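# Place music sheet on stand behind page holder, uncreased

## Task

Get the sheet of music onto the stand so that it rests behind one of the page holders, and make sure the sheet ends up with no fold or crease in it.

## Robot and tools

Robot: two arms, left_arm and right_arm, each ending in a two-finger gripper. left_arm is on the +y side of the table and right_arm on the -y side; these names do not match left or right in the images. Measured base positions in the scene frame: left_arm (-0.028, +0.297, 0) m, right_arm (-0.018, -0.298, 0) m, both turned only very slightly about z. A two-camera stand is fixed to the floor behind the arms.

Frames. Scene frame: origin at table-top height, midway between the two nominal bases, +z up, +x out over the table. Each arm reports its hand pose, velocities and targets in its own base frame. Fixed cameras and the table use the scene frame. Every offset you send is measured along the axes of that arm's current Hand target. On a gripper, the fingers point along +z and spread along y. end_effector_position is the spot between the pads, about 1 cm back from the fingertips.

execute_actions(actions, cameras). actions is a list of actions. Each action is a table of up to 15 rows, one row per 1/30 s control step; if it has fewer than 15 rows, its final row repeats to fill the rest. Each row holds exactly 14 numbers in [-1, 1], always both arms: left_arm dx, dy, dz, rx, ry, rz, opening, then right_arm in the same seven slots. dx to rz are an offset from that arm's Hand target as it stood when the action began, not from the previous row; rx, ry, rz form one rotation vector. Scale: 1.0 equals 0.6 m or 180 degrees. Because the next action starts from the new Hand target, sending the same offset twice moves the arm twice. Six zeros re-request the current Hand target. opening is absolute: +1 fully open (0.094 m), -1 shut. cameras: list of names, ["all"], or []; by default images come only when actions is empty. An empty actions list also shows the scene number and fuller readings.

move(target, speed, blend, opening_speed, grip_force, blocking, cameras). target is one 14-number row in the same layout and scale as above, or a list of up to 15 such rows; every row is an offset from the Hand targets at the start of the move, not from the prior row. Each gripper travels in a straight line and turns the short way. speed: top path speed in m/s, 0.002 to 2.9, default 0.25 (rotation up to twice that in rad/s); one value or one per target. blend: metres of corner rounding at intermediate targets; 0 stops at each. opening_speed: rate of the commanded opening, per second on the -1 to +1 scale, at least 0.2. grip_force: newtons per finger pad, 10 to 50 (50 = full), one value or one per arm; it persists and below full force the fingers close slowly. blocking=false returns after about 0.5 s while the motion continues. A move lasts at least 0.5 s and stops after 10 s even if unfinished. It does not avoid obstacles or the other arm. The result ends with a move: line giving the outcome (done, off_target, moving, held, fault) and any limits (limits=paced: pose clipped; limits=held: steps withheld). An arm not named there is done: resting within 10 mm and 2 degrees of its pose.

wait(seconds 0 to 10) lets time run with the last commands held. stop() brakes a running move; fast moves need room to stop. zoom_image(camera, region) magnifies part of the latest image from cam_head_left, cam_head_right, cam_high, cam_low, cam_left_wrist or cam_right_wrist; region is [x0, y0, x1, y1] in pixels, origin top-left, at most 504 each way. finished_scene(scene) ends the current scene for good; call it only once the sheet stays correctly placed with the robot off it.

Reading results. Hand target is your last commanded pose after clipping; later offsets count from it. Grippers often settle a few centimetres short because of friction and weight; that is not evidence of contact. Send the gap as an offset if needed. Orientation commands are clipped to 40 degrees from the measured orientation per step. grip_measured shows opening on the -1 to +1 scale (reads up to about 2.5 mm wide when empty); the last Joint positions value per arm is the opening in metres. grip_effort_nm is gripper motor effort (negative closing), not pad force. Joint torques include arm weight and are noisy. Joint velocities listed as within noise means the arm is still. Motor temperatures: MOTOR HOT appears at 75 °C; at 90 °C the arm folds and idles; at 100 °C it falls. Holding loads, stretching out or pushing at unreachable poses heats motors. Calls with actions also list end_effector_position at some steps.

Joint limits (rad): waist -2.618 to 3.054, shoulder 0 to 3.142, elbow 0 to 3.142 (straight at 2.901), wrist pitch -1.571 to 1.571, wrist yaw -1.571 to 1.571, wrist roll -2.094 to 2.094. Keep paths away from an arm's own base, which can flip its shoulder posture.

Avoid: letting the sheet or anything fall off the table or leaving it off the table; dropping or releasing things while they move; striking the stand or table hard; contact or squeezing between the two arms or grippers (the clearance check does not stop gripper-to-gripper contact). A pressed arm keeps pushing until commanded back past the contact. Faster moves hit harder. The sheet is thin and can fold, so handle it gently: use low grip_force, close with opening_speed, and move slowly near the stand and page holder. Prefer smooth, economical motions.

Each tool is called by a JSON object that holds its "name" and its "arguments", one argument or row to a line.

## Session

{"name": "execute_actions", "arguments": {
  "actions": []
}}

Scene clock: 0.00 s.
left_arm: end_effector_position=(+0.2348, -0.1456, +0.4345) grip_measured=-0.995 grip_effort_nm=n/a end_effector_quat_wxyz=(+0.615, +0.160, +0.683, -0.359) | right_arm: end_effector_position=(+0.3837, +0.0010, +0.4072) grip_measured=+1.000 grip_effort_nm=n/a end_effector_quat_wxyz=(+0.707, +0.000, +0.707, +0.000)
Joint positions: left_arm=[-0.214 0.73 1.059 -0.312 0.544 -0.309 0] | right_arm=[0 1.047 1.047 0 0 0 0.094]
Joint velocities: within noise
Joint torques (N m): no reading
Motor temperatures (°C): left_arm=[24 23 22 26 22 22 22] | right_arm=[21 24 26 26 22 23 21]
Heat: left arm: 26 °C; right arm: 26 °C.
Hand target: left_arm +0.2319, -0.1450, +0.4400; +0.621, +0.162, +0.678, -0.359 | right_arm +0.3802, +0.0010, +0.4202; +0.719, +0.000, +0.695, +0.000
Tool commands: left_gripper/opening=-1.0 right_gripper/opening=+1.0
camera_calibration:
cam_left_wrist: T_world_to_cam=[[-0.63805, -0.709546, 0.299059, -0.0797581], [-0.561934, 0.163555, -0.810851, 0.530376], [0.526424, -0.685415, -0.503075, 0.100176], [0, 0, 0, 1]] pos_world=[0.194412, -0.0746757, 0.504304]

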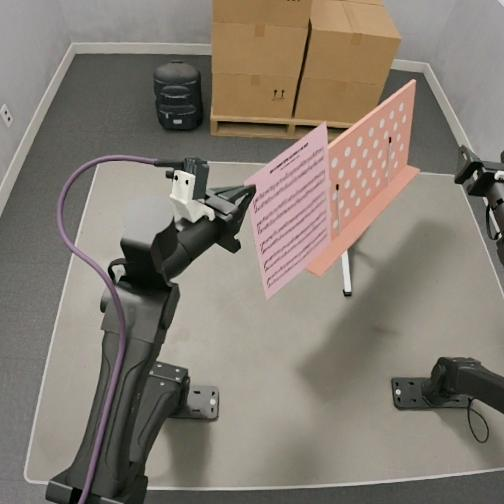

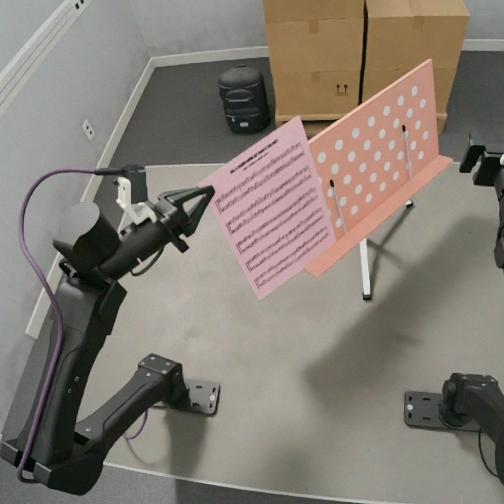

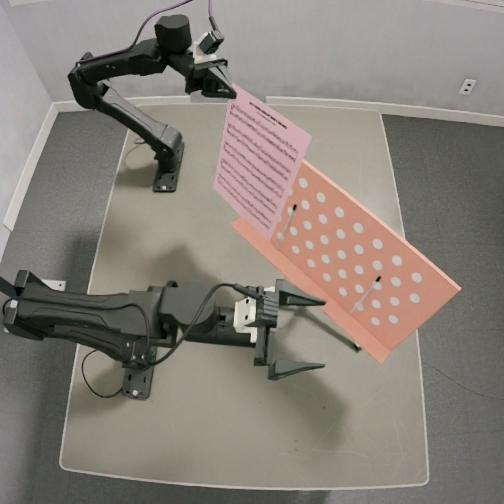

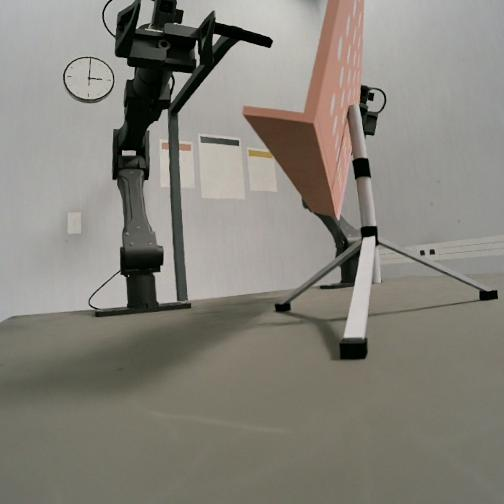

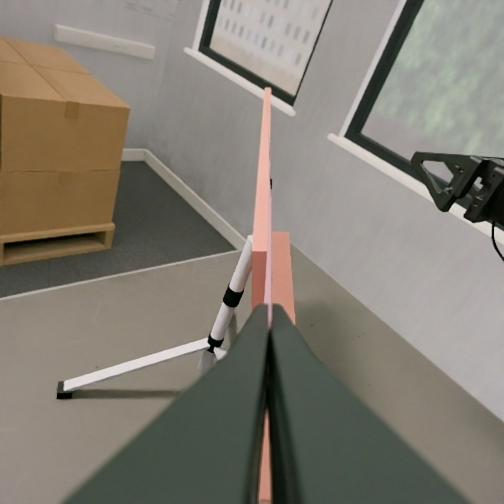

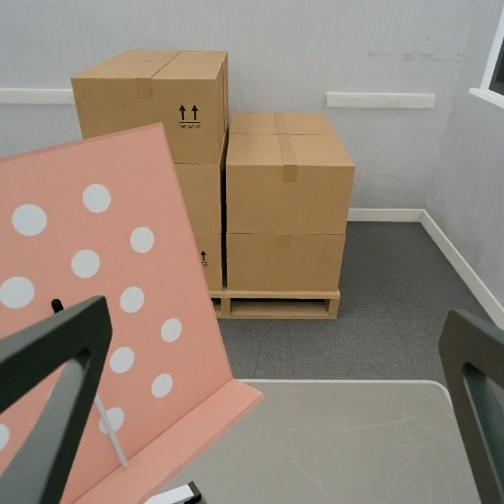

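{"name": "zoom_image", "arguments": {
  "camera": "cam_head_left",
  "region": [240, 70, 430, 300]
}}

{"name": "zoom_image", "arguments": {
  "camera": "cam_head_right",
  "region": [200, 50, 460, 310]
}}

{"name": "zoom_image", "arguments": {
  "camera": "cam_left_wrist",
  "region": [220, 70, 320, 320]
}}

{"name": "zoom_image", "arguments": {
  "camera": "cam_high",
  "region": [190, 60, 330, 280]
}}

Scaled by 2.191.

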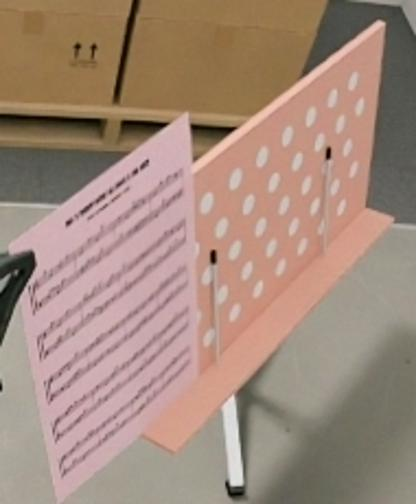

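Scaled by 1.938.

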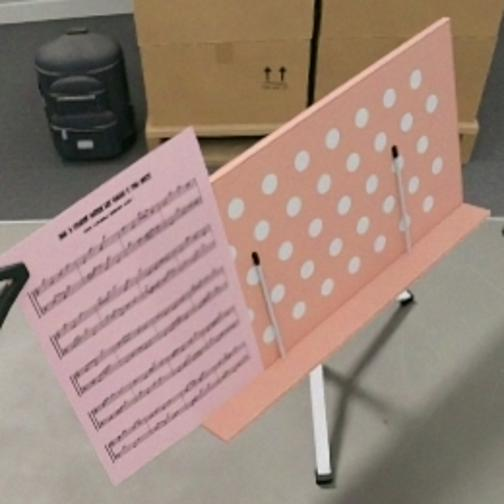

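Scaled by 2.016.

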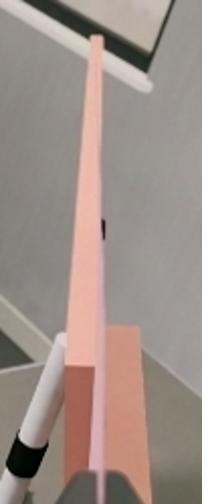

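Scaled by 2.291.

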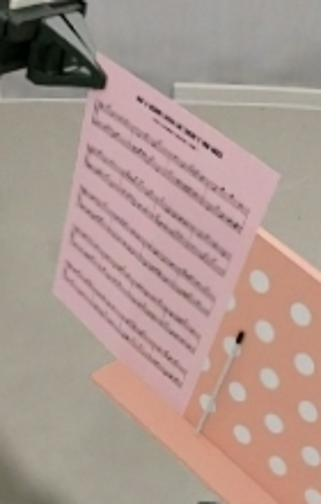

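{"name": "move", "arguments": {
  "target": [0,0,0,0,0,0,-1,0.1046,0.3643,-0.1468,-0.2593,0.1150,-0.0412,-0.36],
  "cameras": ["cam_right_wrist","cam_left_wrist","cam_high"]
}}

{"name": "zoom_image", "arguments": {
  "camera": "cam_right_wrist",
  "region": [50, 100, 450, 500]
}}

Scene clock: 3.83 s.
left_arm: end_effector_position=(+0.2348, -0.1456, +0.4345) grip_measured=-0.995 grip_effort_nm=-0.26 end_effector_quat_wxyz=(+0.615, +0.160, +0.683, -0.359) | right_arm: end_effector_position=(+0.2950, +0.2163, +0.3398) grip_measured=-0.358 grip_effort_nm=-0.08 end_effector_quat_wxyz=(+0.515, -0.321, +0.762, +0.224)
Joint positions: left_arm=[-0.214 0.73 1.059 -0.312 0.544 -0.309 0] | right_arm=[0.482 1.094 1.178 -0.48 -0.303 -0.112 0.03]
Joint torques (N m): left_arm=[-0.02 -0.28 7.5 2.03 -0.02 0.02] | right_arm=[0.44 -1.89 10.32 1.74 -0.18 -0.08]
Heat: left arm: 27 °C; right arm: 27 °C.
Hand target: left_arm +0.2319, -0.1450, +0.4400; +0.621, +0.162, +0.678, -0.359 | right_arm +0.2942, +0.2196, +0.3546; +0.526, -0.327, +0.751, +0.229
Off the commanded pose: left_arm 0.006 m, 1 deg | right_arm 0.015 m, 2 deg.
move: off_target (right_arm)
camera_calibration:
cam_left_wrist: T_world_to_cam=[[-0.63805, -0.709546, 0.299059, -0.0797581], [-0.561934, 0.163555, -0.810851, 0.530376], [0.526424, -0.685415, -0.503075, 0.100176], [0, 0, 0, 1]] pos_world=[0.194412, -0.0746757, 0.504304]
cam_right_wrist: T_world_to_cam=[[0.752634, -0.658396, -0.00755247, -0.0723458], [-0.533268, -0.602787, -0.593526, 0.51074], [0.386223, 0.450735, -0.804779, 0.172587], [0, 0, 0, 1]] pos_world=[0.260154, 0.182444, 0.441486]
Images, in order (width x height): cam_high 504x504, cam_left_wrist 504x504, cam_right_wrist 504x504.

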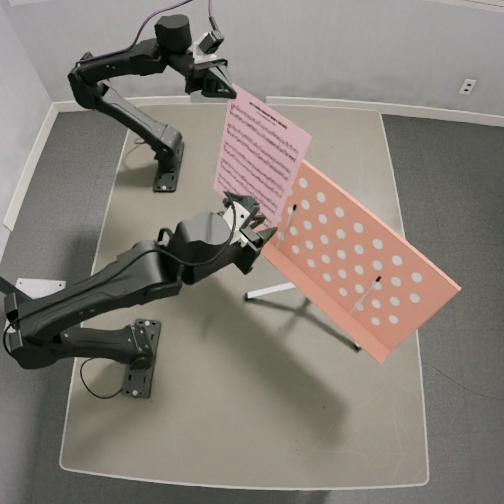

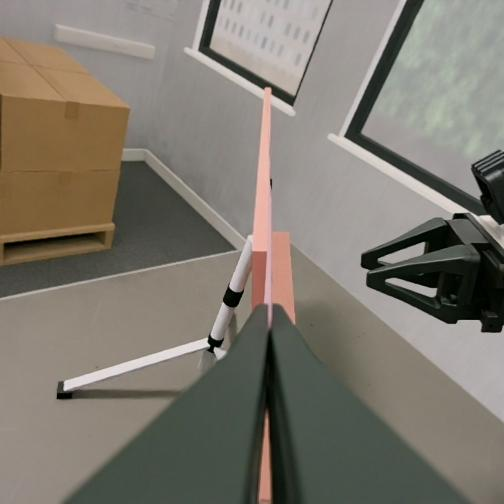

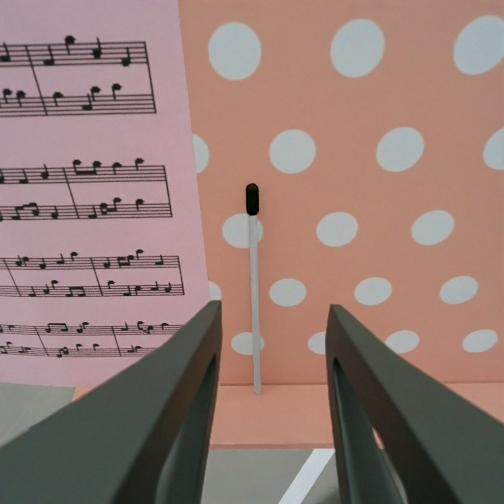

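Scaled by 1.260.

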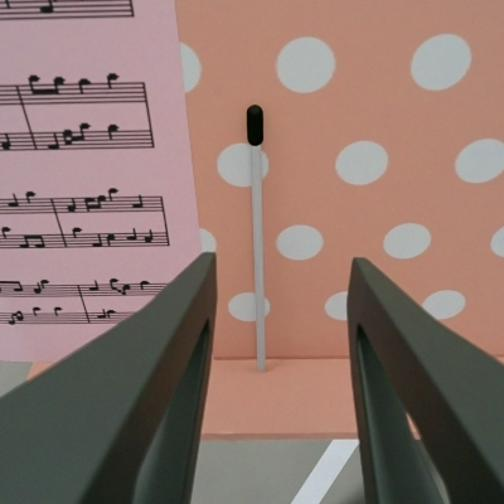

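{"name": "move", "arguments": {
  "target": [0,0,0,0,0,0,-1,0.0062,0.0163,0.0845,0,0,0,-0.45],
  "speed": 0.15,
  "cameras": ["cam_right_wrist","cam_left_wrist","cam_high"]
}}

{"name": "zoom_image", "arguments": {
  "camera": "cam_right_wrist",
  "region": [150, 150, 400, 400]
}}

Scene clock: 5.60 s.
left_arm: end_effector_position=(+0.2348, -0.1456, +0.4345) grip_measured=-0.995 grip_effort_nm=-0.26 end_effector_quat_wxyz=(+0.615, +0.160, +0.683, -0.359) | right_arm: end_effector_position=(+0.3159, +0.2567, +0.3203) grip_measured=-0.448 grip_effort_nm=-0.08 end_effector_quat_wxyz=(+0.511, -0.330, +0.761, +0.225)
Joint positions: left_arm=[-0.214 0.73 1.059 -0.312 0.544 -0.309 0] | right_arm=[0.581 1.225 1.178 -0.35 -0.224 -0.087 0.026]
Joint torques (N m): left_arm=[-0.02 -0.29 7.53 2.05 -0.02 0.02] | right_arm=[0.54 -3.08 9.28 2.01 -0.02 0.04]
Heat: left arm: 27 °C; right arm: 28 °C.
Hand target: left_arm +0.2319, -0.1450, +0.4400; +0.621, +0.162, +0.678, -0.359 | right_arm +0.3188, +0.2602, +0.3337; +0.526, -0.327, +0.751, +0.229
Off the commanded pose: left_arm 0.006 m, 1 deg | right_arm 0.014 m, 2 deg.
move: off_target (right_arm)
camera_calibration:
cam_left_wrist: T_world_to_cam=[[-0.63805, -0.709546, 0.299059, -0.0797581], [-0.561934, 0.163555, -0.810851, 0.530376], [0.526424, -0.685415, -0.503075, 0.100176], [0, 0, 0, 1]] pos_world=[0.194412, -0.0746757, 0.504304]
cam_right_wrist: T_world_to_cam=[[0.763807, -0.645442, -0.00179582, -0.0702301], [-0.523744, -0.618161, -0.586148, 0.533181], [0.377214, 0.448644, -0.810202, 0.135772], [0, 0, 0, 1]] pos_world=[0.281677, 0.223349, 0.4224]
Images, in order (width x height): cam_high 504x504, cam_left_wrist 504x504, cam_right_wrist 504x504.

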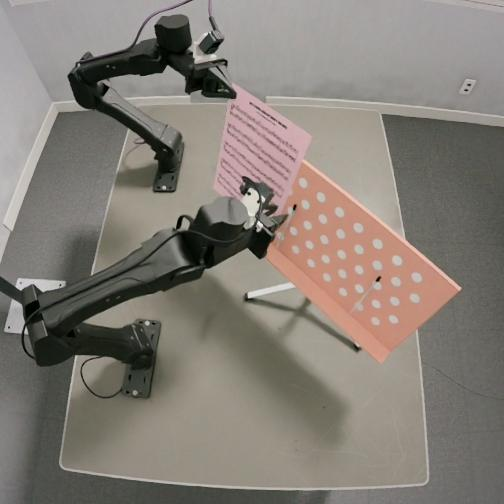

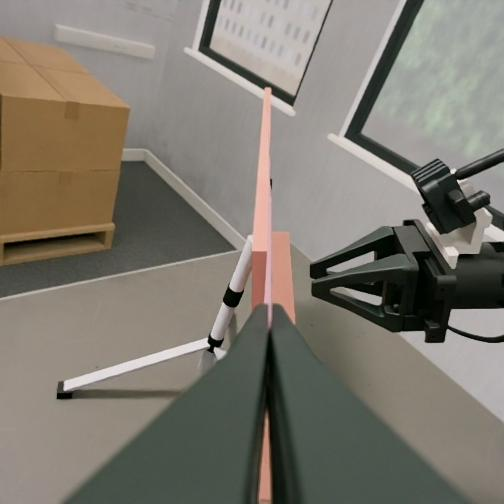

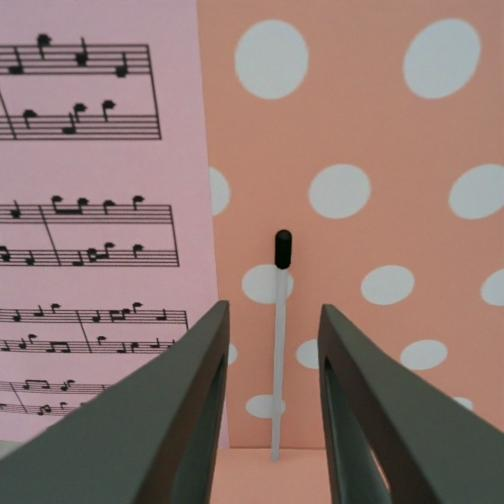

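Scaled by 2.016.

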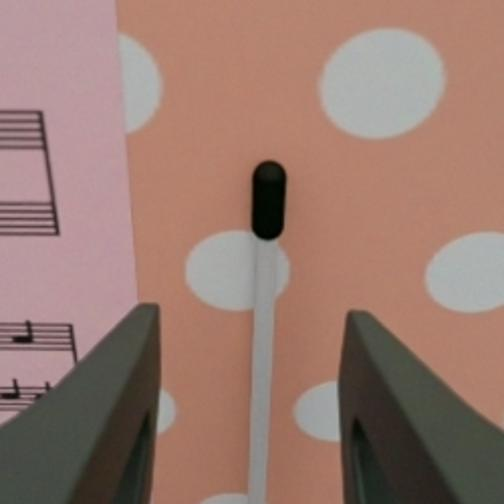

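{"name": "move", "arguments": {
  "target": [
    [0,0,0,0,0,0,-1,0.0049,-0.005,0.0641,0,0,0,-0.5],
    [0,0,0,0,0,0,-1,0.0049,-0.005,0.0641,0,0,0,-0.95]
  ],
  "speed": 0.07,
  "grip_force": [50,25],
  "cameras": ["cam_right_wrist","cam_left_wrist"]
}}

{"name": "zoom_image", "arguments": {
  "camera": "cam_right_wrist",
  "region": [150, 200, 400, 450]
}}

Scene clock: 9.57 s.
left_arm: end_effector_position=(+0.2348, -0.1456, +0.4345) grip_measured=-0.995 grip_effort_nm=-0.26 end_effector_quat_wxyz=(+0.615, +0.160, +0.683, -0.359) | right_arm: end_effector_position=(+0.3401, +0.2786, +0.2990) grip_measured=-0.896 grip_effort_nm=-0.48 end_effector_quat_wxyz=(+0.507, -0.330, +0.764, +0.224)
Joint positions: left_arm=[-0.214 0.73 1.059 -0.312 0.544 -0.309 0] | right_arm=[0.6 1.341 1.183 -0.248 -0.207 -0.08 0.005]
Joint torques (N m): left_arm=[-0.01 -0.28 7.51 2.04 -0.03 0.02] | right_arm=[0.54 -3.88 10.77 2 0 0.04]
Heat: left arm: 28 °C; right arm: 29 °C.
Hand target: left_arm +0.2319, -0.1450, +0.4400; +0.621, +0.162, +0.678, -0.359 | right_arm +0.3449, +0.2838, +0.3179; +0.526, -0.326, +0.751, +0.229
Off the commanded pose: left_arm 0.006 m, 1 deg | right_arm 0.020 m, 3 deg.
grip_force (N): 50, 25
move: off_target (right_arm); target 2's new opening was sent with right_arm's hand 0.020 m and 3 deg from that target
camera_calibration:
cam_left_wrist: T_world_to_cam=[[-0.63805, -0.709546, 0.299059, -0.0797581], [-0.561934, 0.163555, -0.810851, 0.530376], [0.526424, -0.685415, -0.503075, 0.100176], [0, 0, 0, 1]] pos_world=[0.194412, -0.0746757, 0.504304]
cam_right_wrist: T_world_to_cam=[[0.76339, -0.645923, -0.00434971, -0.0737235], [-0.529174, -0.62152, -0.577657, 0.547137], [0.370419, 0.44328, -0.816268, 0.105081], [0, 0, 0, 1]] pos_world=[0.306886, 0.245856, 0.401511]
Images, in order (width x height): cam_left_wrist 504x504, cam_right_wrist 504x504.

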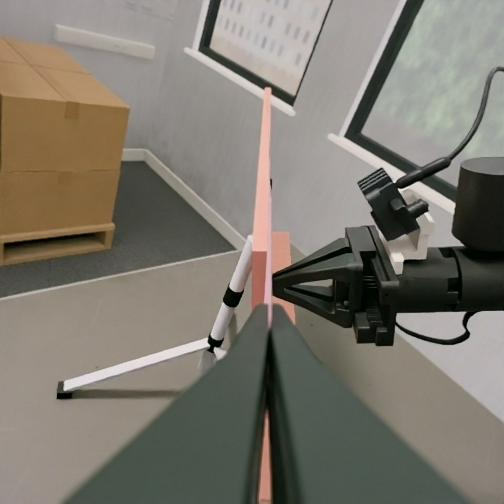

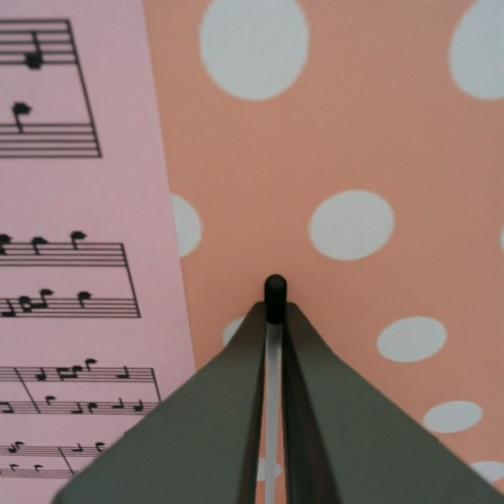

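Scaled by 2.016.

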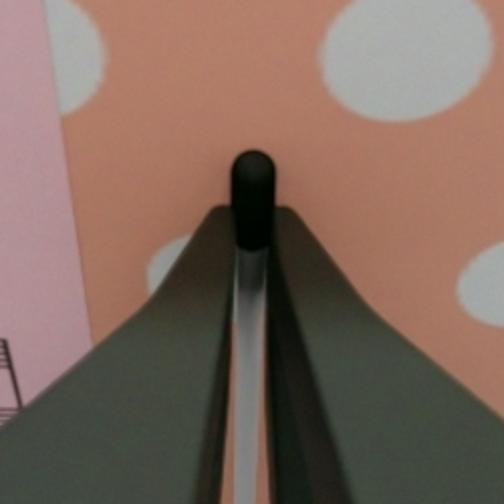

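{"name": "move", "arguments": {
  "target": [
    [-0.0333,-0.003,0,0,0,0,-1,0.0078,-0.0017,-0.0556,0,0,0,-0.95],
    [-0.07,-0.005,0,0,-0.0083,0,-1,0.0286,-0.0035,-0.1102,0,0,0,-0.95]
  ],
  "speed": 0.06,
  "blend": [0.01,0],
  "cameras": ["all"]
}}

{"name": "zoom_image", "arguments": {
  "camera": "cam_head_left",
  "region": [240, 70, 430, 300]
}}

Scene clock: 11.87 s.
left_arm: end_effector_position=(+0.2414, -0.1394, +0.4701) grip_measured=-0.995 grip_effort_nm=-0.26 end_effector_quat_wxyz=(+0.624, +0.157, +0.676, -0.360) | right_arm: end_effector_position=(+0.3038, +0.2368, +0.3065) grip_measured=-0.900 grip_effort_nm=-0.56 end_effector_quat_wxyz=(+0.503, -0.327, +0.767, +0.226)
Joint positions: left_arm=[-0.156 0.81 1.208 -0.352 0.596 -0.32 0] | right_arm=[0.537 1.145 1.091 -0.364 -0.265 -0.097 0.005]
Joint torques (N m): left_arm=[0.73 0.02 9.46 1.87 -0.04 -0.04] | right_arm=[-0.66 -6.15 7.51 1.93 -0.17 -0.1]
Heat: left arm: 28 °C; right arm: 29 °C.
Hand target: left_arm +0.2373, -0.1376, +0.4811; +0.630, +0.158, +0.670, -0.361 | right_arm +0.3000, +0.2327, +0.3244; +0.526, -0.327, +0.751, +0.229
Off the commanded pose: left_arm 0.012 m, 1 deg | right_arm 0.019 m, 3 deg.
grip_force (N): 50, 25
move: off_target (left_arm, right_arm)
camera_calibration:
cam_left_wrist: T_world_to_cam=[[-0.639411, -0.709946, 0.295178, -0.0797034], [-0.546952, 0.150186, -0.823582, 0.562362], [0.540368, -0.688055, -0.484337, 0.10632], [0, 0, 0, 1]] pos_world=[0.19917, -0.0678897, 0.538173]
cam_right_wrist: T_world_to_cam=[[0.761187, -0.648366, -0.0146966, -0.0684803], [-0.537777, -0.618364, -0.573081, 0.506802], [0.362478, 0.444125, -0.819367, 0.146431], [0, 0, 0, 1]] pos_world=[0.271595, 0.203954, 0.409413]

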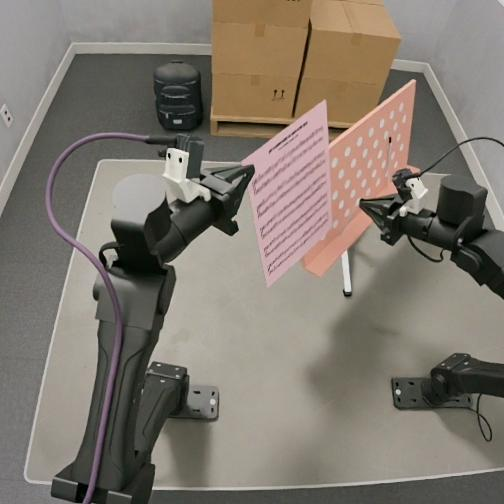

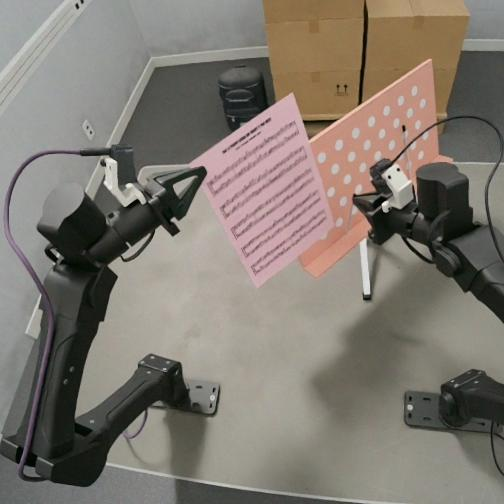

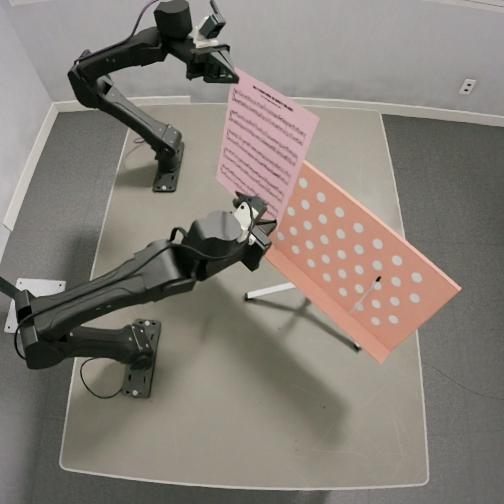

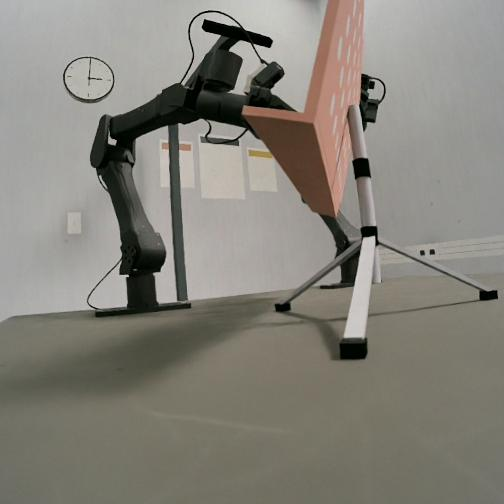

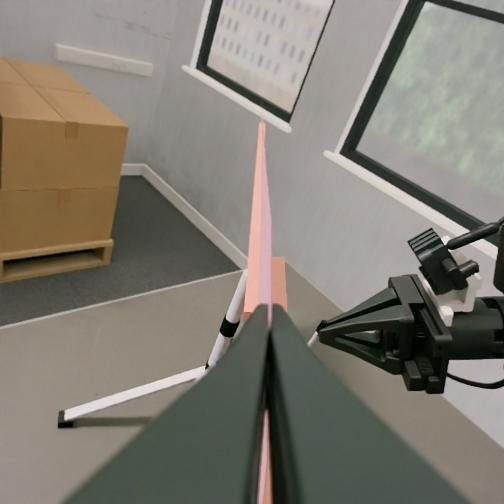

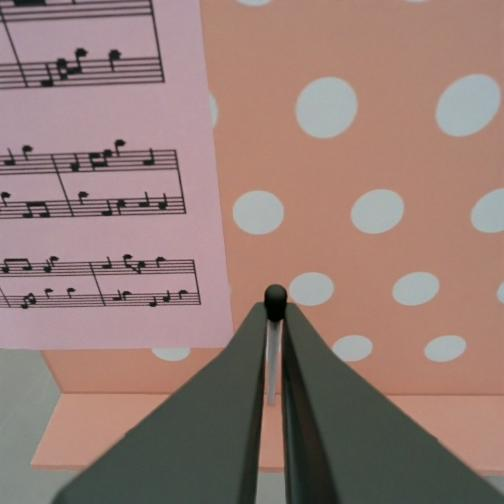

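Scaled by 2.191.

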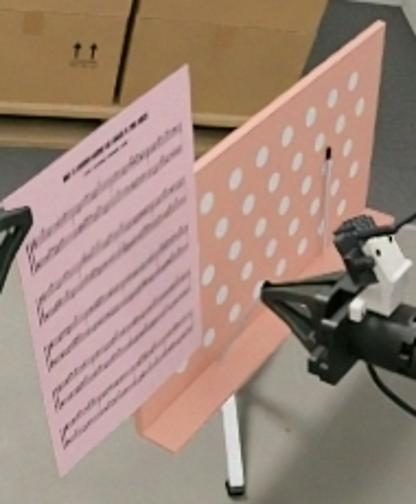

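{"name": "move", "arguments": {
  "target": [0,0,0.21,0,0,0,-1,0,0,0,0,0,0,-0.95],
  "speed": 0.12,
  "cameras": ["cam_right_wrist","cam_left_wrist","cam_high"]
}}

{"name": "zoom_image", "arguments": {
  "camera": "cam_left_wrist",
  "region": [200, 80, 320, 350]
}}

Scene clock: 13.90 s.
left_arm: end_effector_position=(+0.3312, -0.2225, +0.4686) grip_measured=-0.995 grip_effort_nm=-0.26 end_effector_quat_wxyz=(+0.612, +0.153, +0.687, -0.360) | right_arm: end_effector_position=(+0.3039, +0.2367, +0.3065) grip_measured=-0.900 grip_effort_nm=-0.56 end_effector_quat_wxyz=(+0.503, -0.327, +0.767, +0.226)
Joint positions: left_arm=[-0.468 1.19 1.369 -0.17 0.282 -0.315 0] | right_arm=[0.536 1.145 1.091 -0.364 -0.265 -0.097 0.005]
Joint torques (N m): left_arm=[-0.65 -2.88 10.62 2.28 -0.08 0.08] | right_arm=[-0.65 -6.16 7.53 1.94 -0.17 -0.09]
Heat: left arm: 29 °C; right arm: 30 °C.
Hand target: left_arm +0.3293, -0.2234, +0.4877; +0.630, +0.158, +0.670, -0.361 | right_arm +0.3001, +0.2326, +0.3244; +0.526, -0.326, +0.751, +0.229
Off the commanded pose: left_arm 0.019 m, 3 deg | right_arm 0.019 m, 3 deg.
grip_force (N): 50, 25
move: off_target (left_arm, right_arm)
camera_calibration:
cam_left_wrist: T_world_to_cam=[[-0.628327, -0.71307, 0.311023, -0.0926247], [-0.573913, 0.154972, -0.804119, 0.623706], [0.525193, -0.68375, -0.506614, 0.016283], [0, 0, 0, 1]] pos_world=[0.291203, -0.151571, 0.538592]
cam_right_wrist: T_world_to_cam=[[0.760915, -0.648684, -0.0147304, -0.0684686], [-0.538037, -0.61811, -0.573111, 0.506825], [0.362663, 0.444015, -0.819345, 0.146403], [0, 0, 0, 1]] pos_world=[0.271695, 0.203855, 0.409413]
Images, in order (width x height): cam_high 504x504, cam_left_wrist 504x504, cam_right_wrist 504x504.

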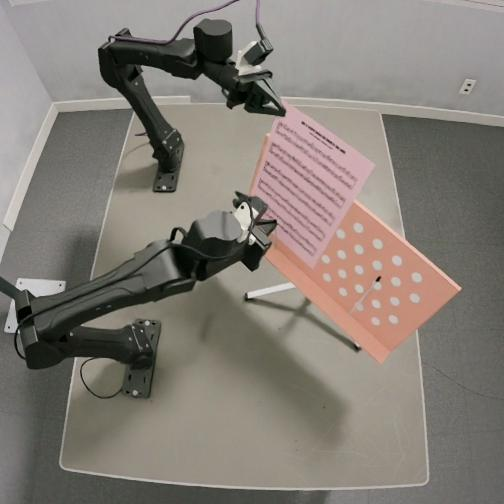

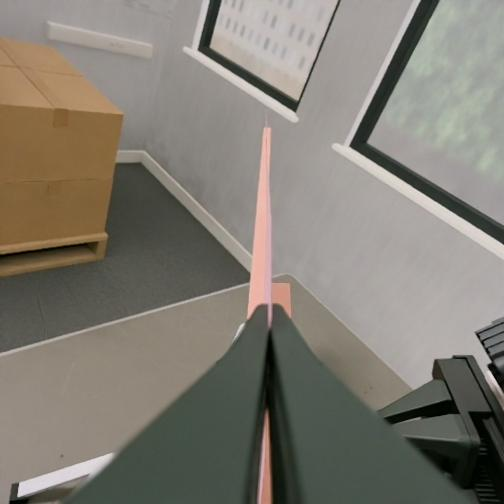

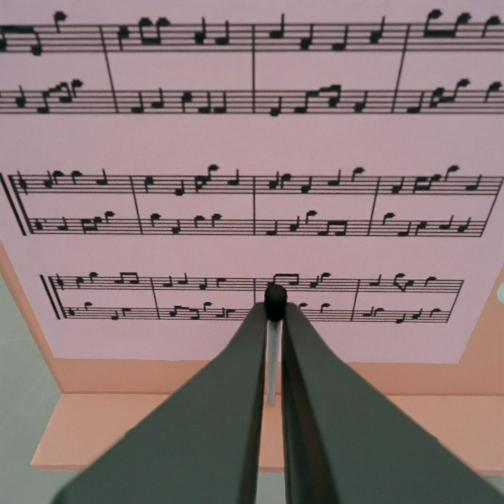

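Scaled by 1.867.

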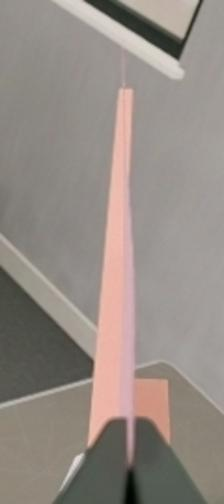

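{"name": "move", "arguments": {
  "target": [0.0608,0,0.008,0,0.002,0,-1,0,0,0,0,0,0,-0.95],
  "speed": 0.08,
  "cameras": ["cam_right_wrist","cam_left_wrist"]
}}

{"name": "zoom_image", "arguments": {
  "camera": "cam_right_wrist",
  "region": [254, 250, 504, 450]
}}

{"name": "zoom_image", "arguments": {
  "camera": "cam_right_wrist",
  "region": [30, 250, 280, 450]
}}

Scene clock: 15.50 s.
left_arm: end_effector_position=(+0.3340, -0.2374, +0.4466) grip_measured=-0.995 grip_effort_nm=-0.26 end_effector_quat_wxyz=(+0.617, +0.155, +0.682, -0.360) | right_arm: end_effector_position=(+0.3039, +0.2367, +0.3065) grip_measured=-0.900 grip_effort_nm=-0.56 end_effector_quat_wxyz=(+0.503, -0.327, +0.767, +0.226)
Joint positions: left_arm=[-0.519 1.19 1.263 -0.051 0.233 -0.31 0] | right_arm=[0.536 1.145 1.091 -0.364 -0.265 -0.097 0.005]
Joint torques (N m): left_arm=[-0.72 -5.22 6.34 2.3 -0.1 0.09] | right_arm=[-0.62 -6.16 7.51 1.93 -0.16 -0.08]
Heat: left arm: 29 °C; right arm: 30 °C.
Hand target: left_arm +0.3271, -0.2356, +0.4531; +0.628, +0.159, +0.672, -0.360 | right_arm +0.3001, +0.2326, +0.3244; +0.526, -0.326, +0.751, +0.229
Off the commanded pose: left_arm 0.010 m, 2 deg | right_arm 0.019 m, 3 deg.
grip_force (N): 50, 25
move: off_target (right_arm)
camera_calibration:
cam_left_wrist: T_world_to_cam=[[-0.633583, -0.711186, 0.304609, -0.0895891], [-0.562701, 0.153381, -0.812306, 0.609441], [0.53098, -0.686067, -0.497365, -0.0131033], [0, 0, 0, 1]] pos_world=[0.293129, -0.166181, 0.515825]
cam_right_wrist: T_world_to_cam=[[0.760915, -0.648684, -0.0147304, -0.0684686], [-0.538037, -0.61811, -0.573111, 0.506825], [0.362663, 0.444015, -0.819345, 0.146403], [0, 0, 0, 1]] pos_world=[0.271695, 0.203855, 0.409413]
Images, in order (width x height): cam_left_wrist 504x504, cam_right_wrist 504x504.

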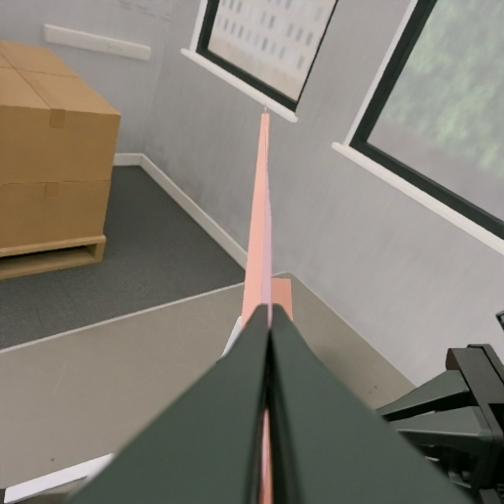

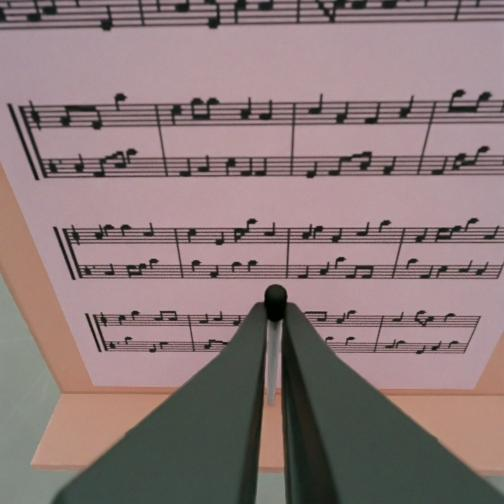

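Scaled by 2.016.

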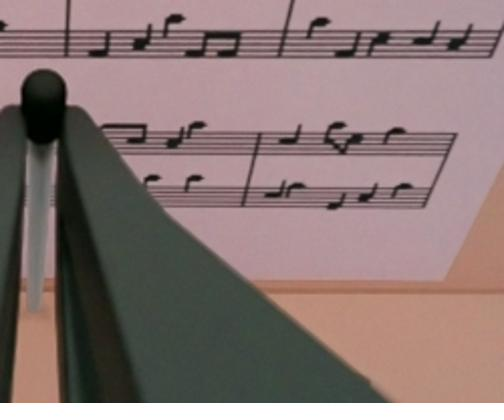

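Scaled by 2.016.

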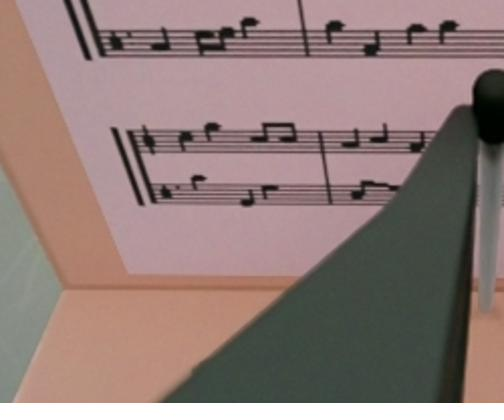

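{"name": "move", "arguments": {
  "target": [0.0072,0,0,0,-0.002,0,-1,0,0,0,0,0,0,-0.95],
  "speed": 0.05,
  "cameras": ["cam_right_wrist"]
}}

{"name": "zoom_image", "arguments": {
  "camera": "cam_right_wrist",
  "region": [254, 250, 504, 450]
}}

{"name": "zoom_image", "arguments": {
  "camera": "cam_right_wrist",
  "region": [30, 250, 280, 450]
}}

Scene clock: 16.67 s.
left_arm: end_effector_position=(+0.3339, -0.2388, +0.4428) grip_measured=-0.995 grip_effort_nm=-0.26 end_effector_quat_wxyz=(+0.619, +0.154, +0.680, -0.360) | right_arm: end_effector_position=(+0.3039, +0.2367, +0.3065) grip_measured=-0.900 grip_effort_nm=-0.56 end_effector_quat_wxyz=(+0.503, -0.327, +0.767, +0.226)
Joint positions: left_arm=[-0.525 1.186 1.239 -0.025 0.224 -0.31 0] | right_arm=[0.536 1.145 1.091 -0.364 -0.265 -0.097 0.005]
Joint torques (N m): left_arm=[-0.69 -5.45 6.13 2.25 -0.1 0.08] | right_arm=[-0.62 -6.15 7.53 1.93 -0.16 -0.08]
Heat: left arm: 29 °C; right arm: 30 °C.
Hand target: left_arm +0.3264, -0.2366, +0.4491; +0.630, +0.157, +0.670, -0.361 | right_arm +0.3001, +0.2326, +0.3244; +0.526, -0.326, +0.751, +0.229
Off the commanded pose: left_arm 0.010 m, 2 deg | right_arm 0.019 m, 3 deg.
grip_force (N): 50, 25
move: off_target (right_arm)
camera_calibration:
cam_right_wrist: T_world_to_cam=[[0.760915, -0.648684, -0.0147304, -0.0684686], [-0.538037, -0.61811, -0.573111, 0.506825], [0.362663, 0.444015, -0.819345, 0.146403], [0, 0, 0, 1]] pos_world=[0.271695, 0.203855, 0.409413]
Images, in order (width x height): cam_right_wrist 504x504.

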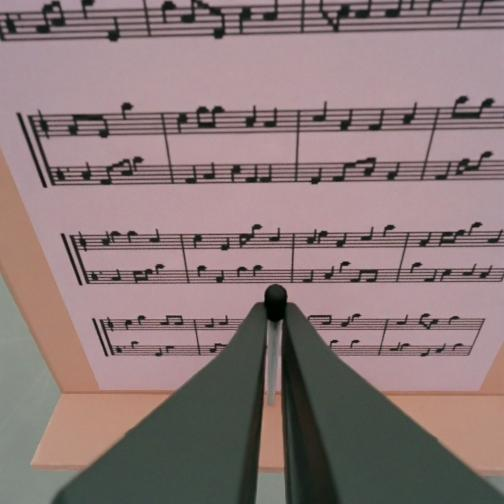

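Scaled by 2.016.

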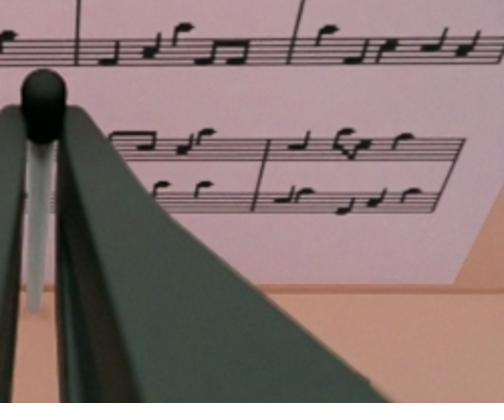

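Scaled by 2.016.

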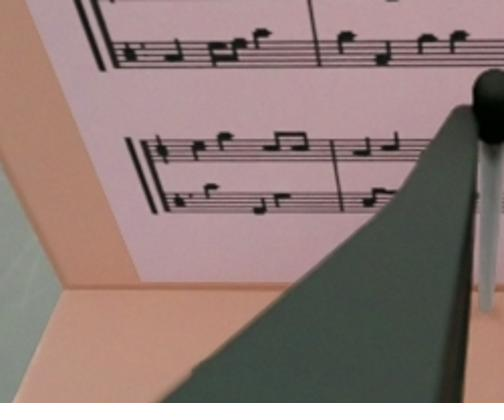

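{"name": "move", "arguments": {
  "target": [0.005,0,0,0,0,0,-1,0,0,0,0,0,0,-0.95],
  "speed": 0.05,
  "cameras": ["cam_right_wrist"]
}}

{"name": "zoom_image", "arguments": {
  "camera": "cam_right_wrist",
  "region": [254, 250, 504, 450]
}}

{"name": "zoom_image", "arguments": {
  "camera": "cam_right_wrist",
  "region": [30, 250, 280, 450]
}}

Scene clock: 17.57 s.
left_arm: end_effector_position=(+0.3331, -0.2395, +0.4403) grip_measured=-0.995 grip_effort_nm=-0.26 end_effector_quat_wxyz=(+0.620, +0.154, +0.680, -0.361) | right_arm: end_effector_position=(+0.3039, +0.2367, +0.3065) grip_measured=-0.900 grip_effort_nm=-0.56 end_effector_quat_wxyz=(+0.503, -0.327, +0.767, +0.226)
Joint positions: left_arm=[-0.529 1.182 1.225 -0.014 0.221 -0.31 0] | right_arm=[0.536 1.145 1.091 -0.364 -0.265 -0.097 0.005]
Joint torques (N m): left_arm=[-0.72 -5.35 6.11 2.28 -0.06 0.1] | right_arm=[-0.64 -6.15 7.53 1.93 -0.16 -0.09]
Motor temperatures (°C): left_arm=[24 23 24 29 22 22 22] | right_arm=[21 25 29 31 22 23 22]
Heat: left arm: 29 °C; right arm: 31 °C.
Hand target: left_arm +0.3258, -0.2374, +0.4461; +0.630, +0.158, +0.670, -0.361 | right_arm +0.3001, +0.2326, +0.3244; +0.526, -0.326, +0.751, +0.229
Off the commanded pose: left_arm 0.010 m, 2 deg | right_arm 0.019 m, 3 deg.
grip_force (N): 50, 25
move: off_target (right_arm)
camera_calibration:
cam_right_wrist: T_world_to_cam=[[0.760915, -0.648684, -0.0147304, -0.0684686], [-0.538037, -0.61811, -0.573111, 0.506825], [0.362663, 0.444015, -0.819345, 0.146403], [0, 0, 0, 1]] pos_world=[0.271695, 0.203855, 0.409413]
Images, in order (width x height): cam_right_wrist 504x504.

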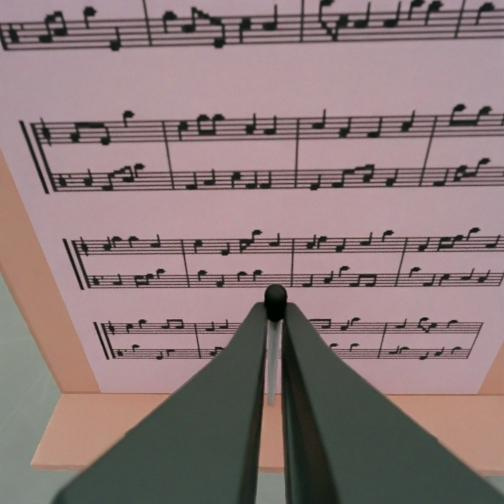

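Scaled by 2.016.

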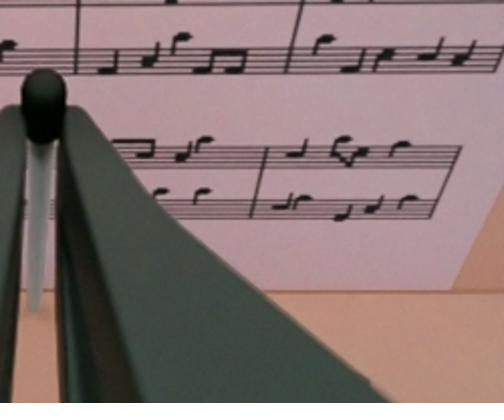

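Scaled by 2.016.

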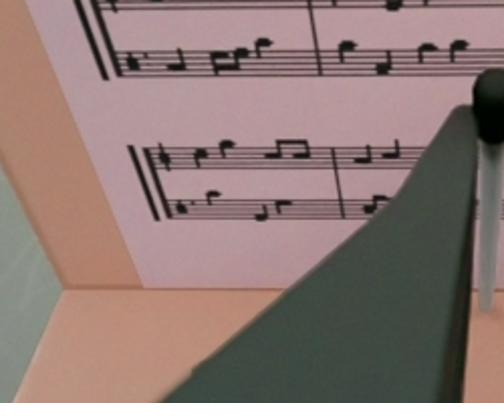

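{"name": "move", "arguments": {
  "target": [
    [0,0,0,0,0,0,-1,-0.0267,0.0023,0.0635,0,0,0,-0.95],
    [0,0,0,0,0,0,-1,-0.0275,0.004,0.1032,0,0,0,-0.95]
  ],
  "speed": 0.06,
  "blend": [0.01,0],
  "cameras": ["cam_right_wrist","cam_left_wrist","cam_high"]
}}

{"name": "zoom_image", "arguments": {
  "camera": "cam_high",
  "region": [240, 90, 390, 290]
}}

Scene clock: 19.43 s.
left_arm: end_effector_position=(+0.3332, -0.2394, +0.4405) grip_measured=-0.995 grip_effort_nm=-0.26 end_effector_quat_wxyz=(+0.620, +0.154, +0.680, -0.361) | right_arm: end_effector_position=(+0.3373, +0.2760, +0.3004) grip_measured=-0.900 grip_effort_nm=-0.56 end_effector_quat_wxyz=(+0.508, -0.331, +0.763, +0.224)
Joint positions: left_arm=[-0.529 1.182 1.225 -0.014 0.221 -0.31 0] | right_arm=[0.597 1.326 1.175 -0.253 -0.21 -0.082 0.005]
Joint torques (N m): left_arm=[-0.76 -5.37 6.12 2.28 -0.08 0.09] | right_arm=[0.61 -3.77 10.73 1.97 0.02 0.05]
Heat: left arm: 29 °C; right arm: 31 °C.
Hand target: left_arm +0.3259, -0.2374, +0.4461; +0.630, +0.158, +0.670, -0.361 | right_arm +0.3419, +0.2809, +0.3187; +0.526, -0.326, +0.751, +0.229
Off the commanded pose: left_arm 0.009 m, 2 deg | right_arm 0.020 m, 3 deg.
grip_force (N): 50, 25
move: off_target (right_arm)
camera_calibration:
cam_left_wrist: T_world_to_cam=[[-0.634136, -0.711166, 0.303504, -0.0889869], [-0.557777, 0.148893, -0.816526, 0.603476], [0.535496, -0.687076, -0.491091, -0.0216112], [0, 0, 0, 1]] pos_world=[0.291748, -0.167986, 0.509149]
cam_right_wrist: T_world_to_cam=[[0.764098, -0.64509, -0.00369954, -0.073852], [-0.527277, -0.621226, -0.579704, 0.544795], [0.371663, 0.444902, -0.814819, 0.107094], [0, 0, 0, 1]] pos_world=[0.303885, 0.243154, 0.402809]
Images, in order (width x height): cam_high 504x504, cam_left_wrist 504x504, cam_right_wrist 504x504.

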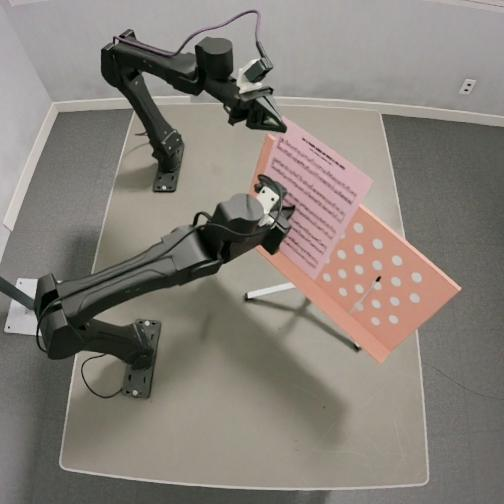

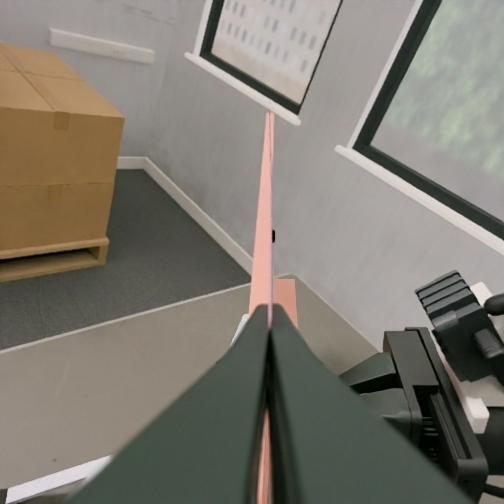

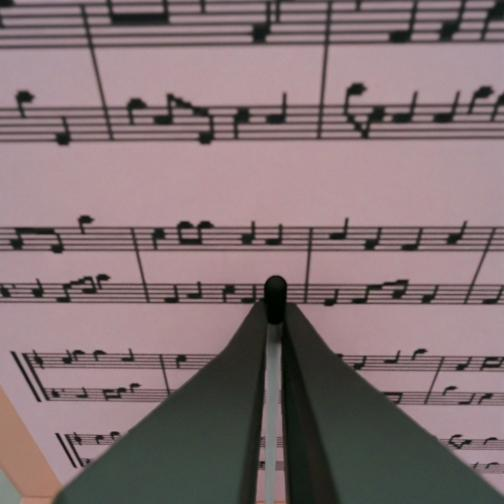

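Scaled by 2.520.

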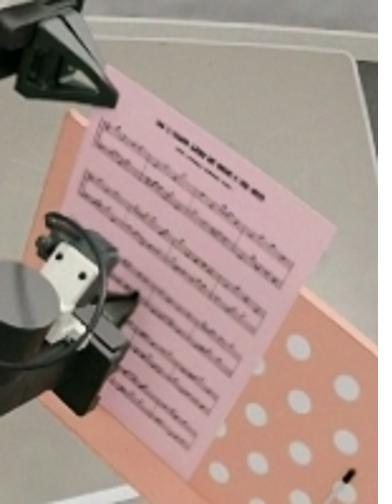

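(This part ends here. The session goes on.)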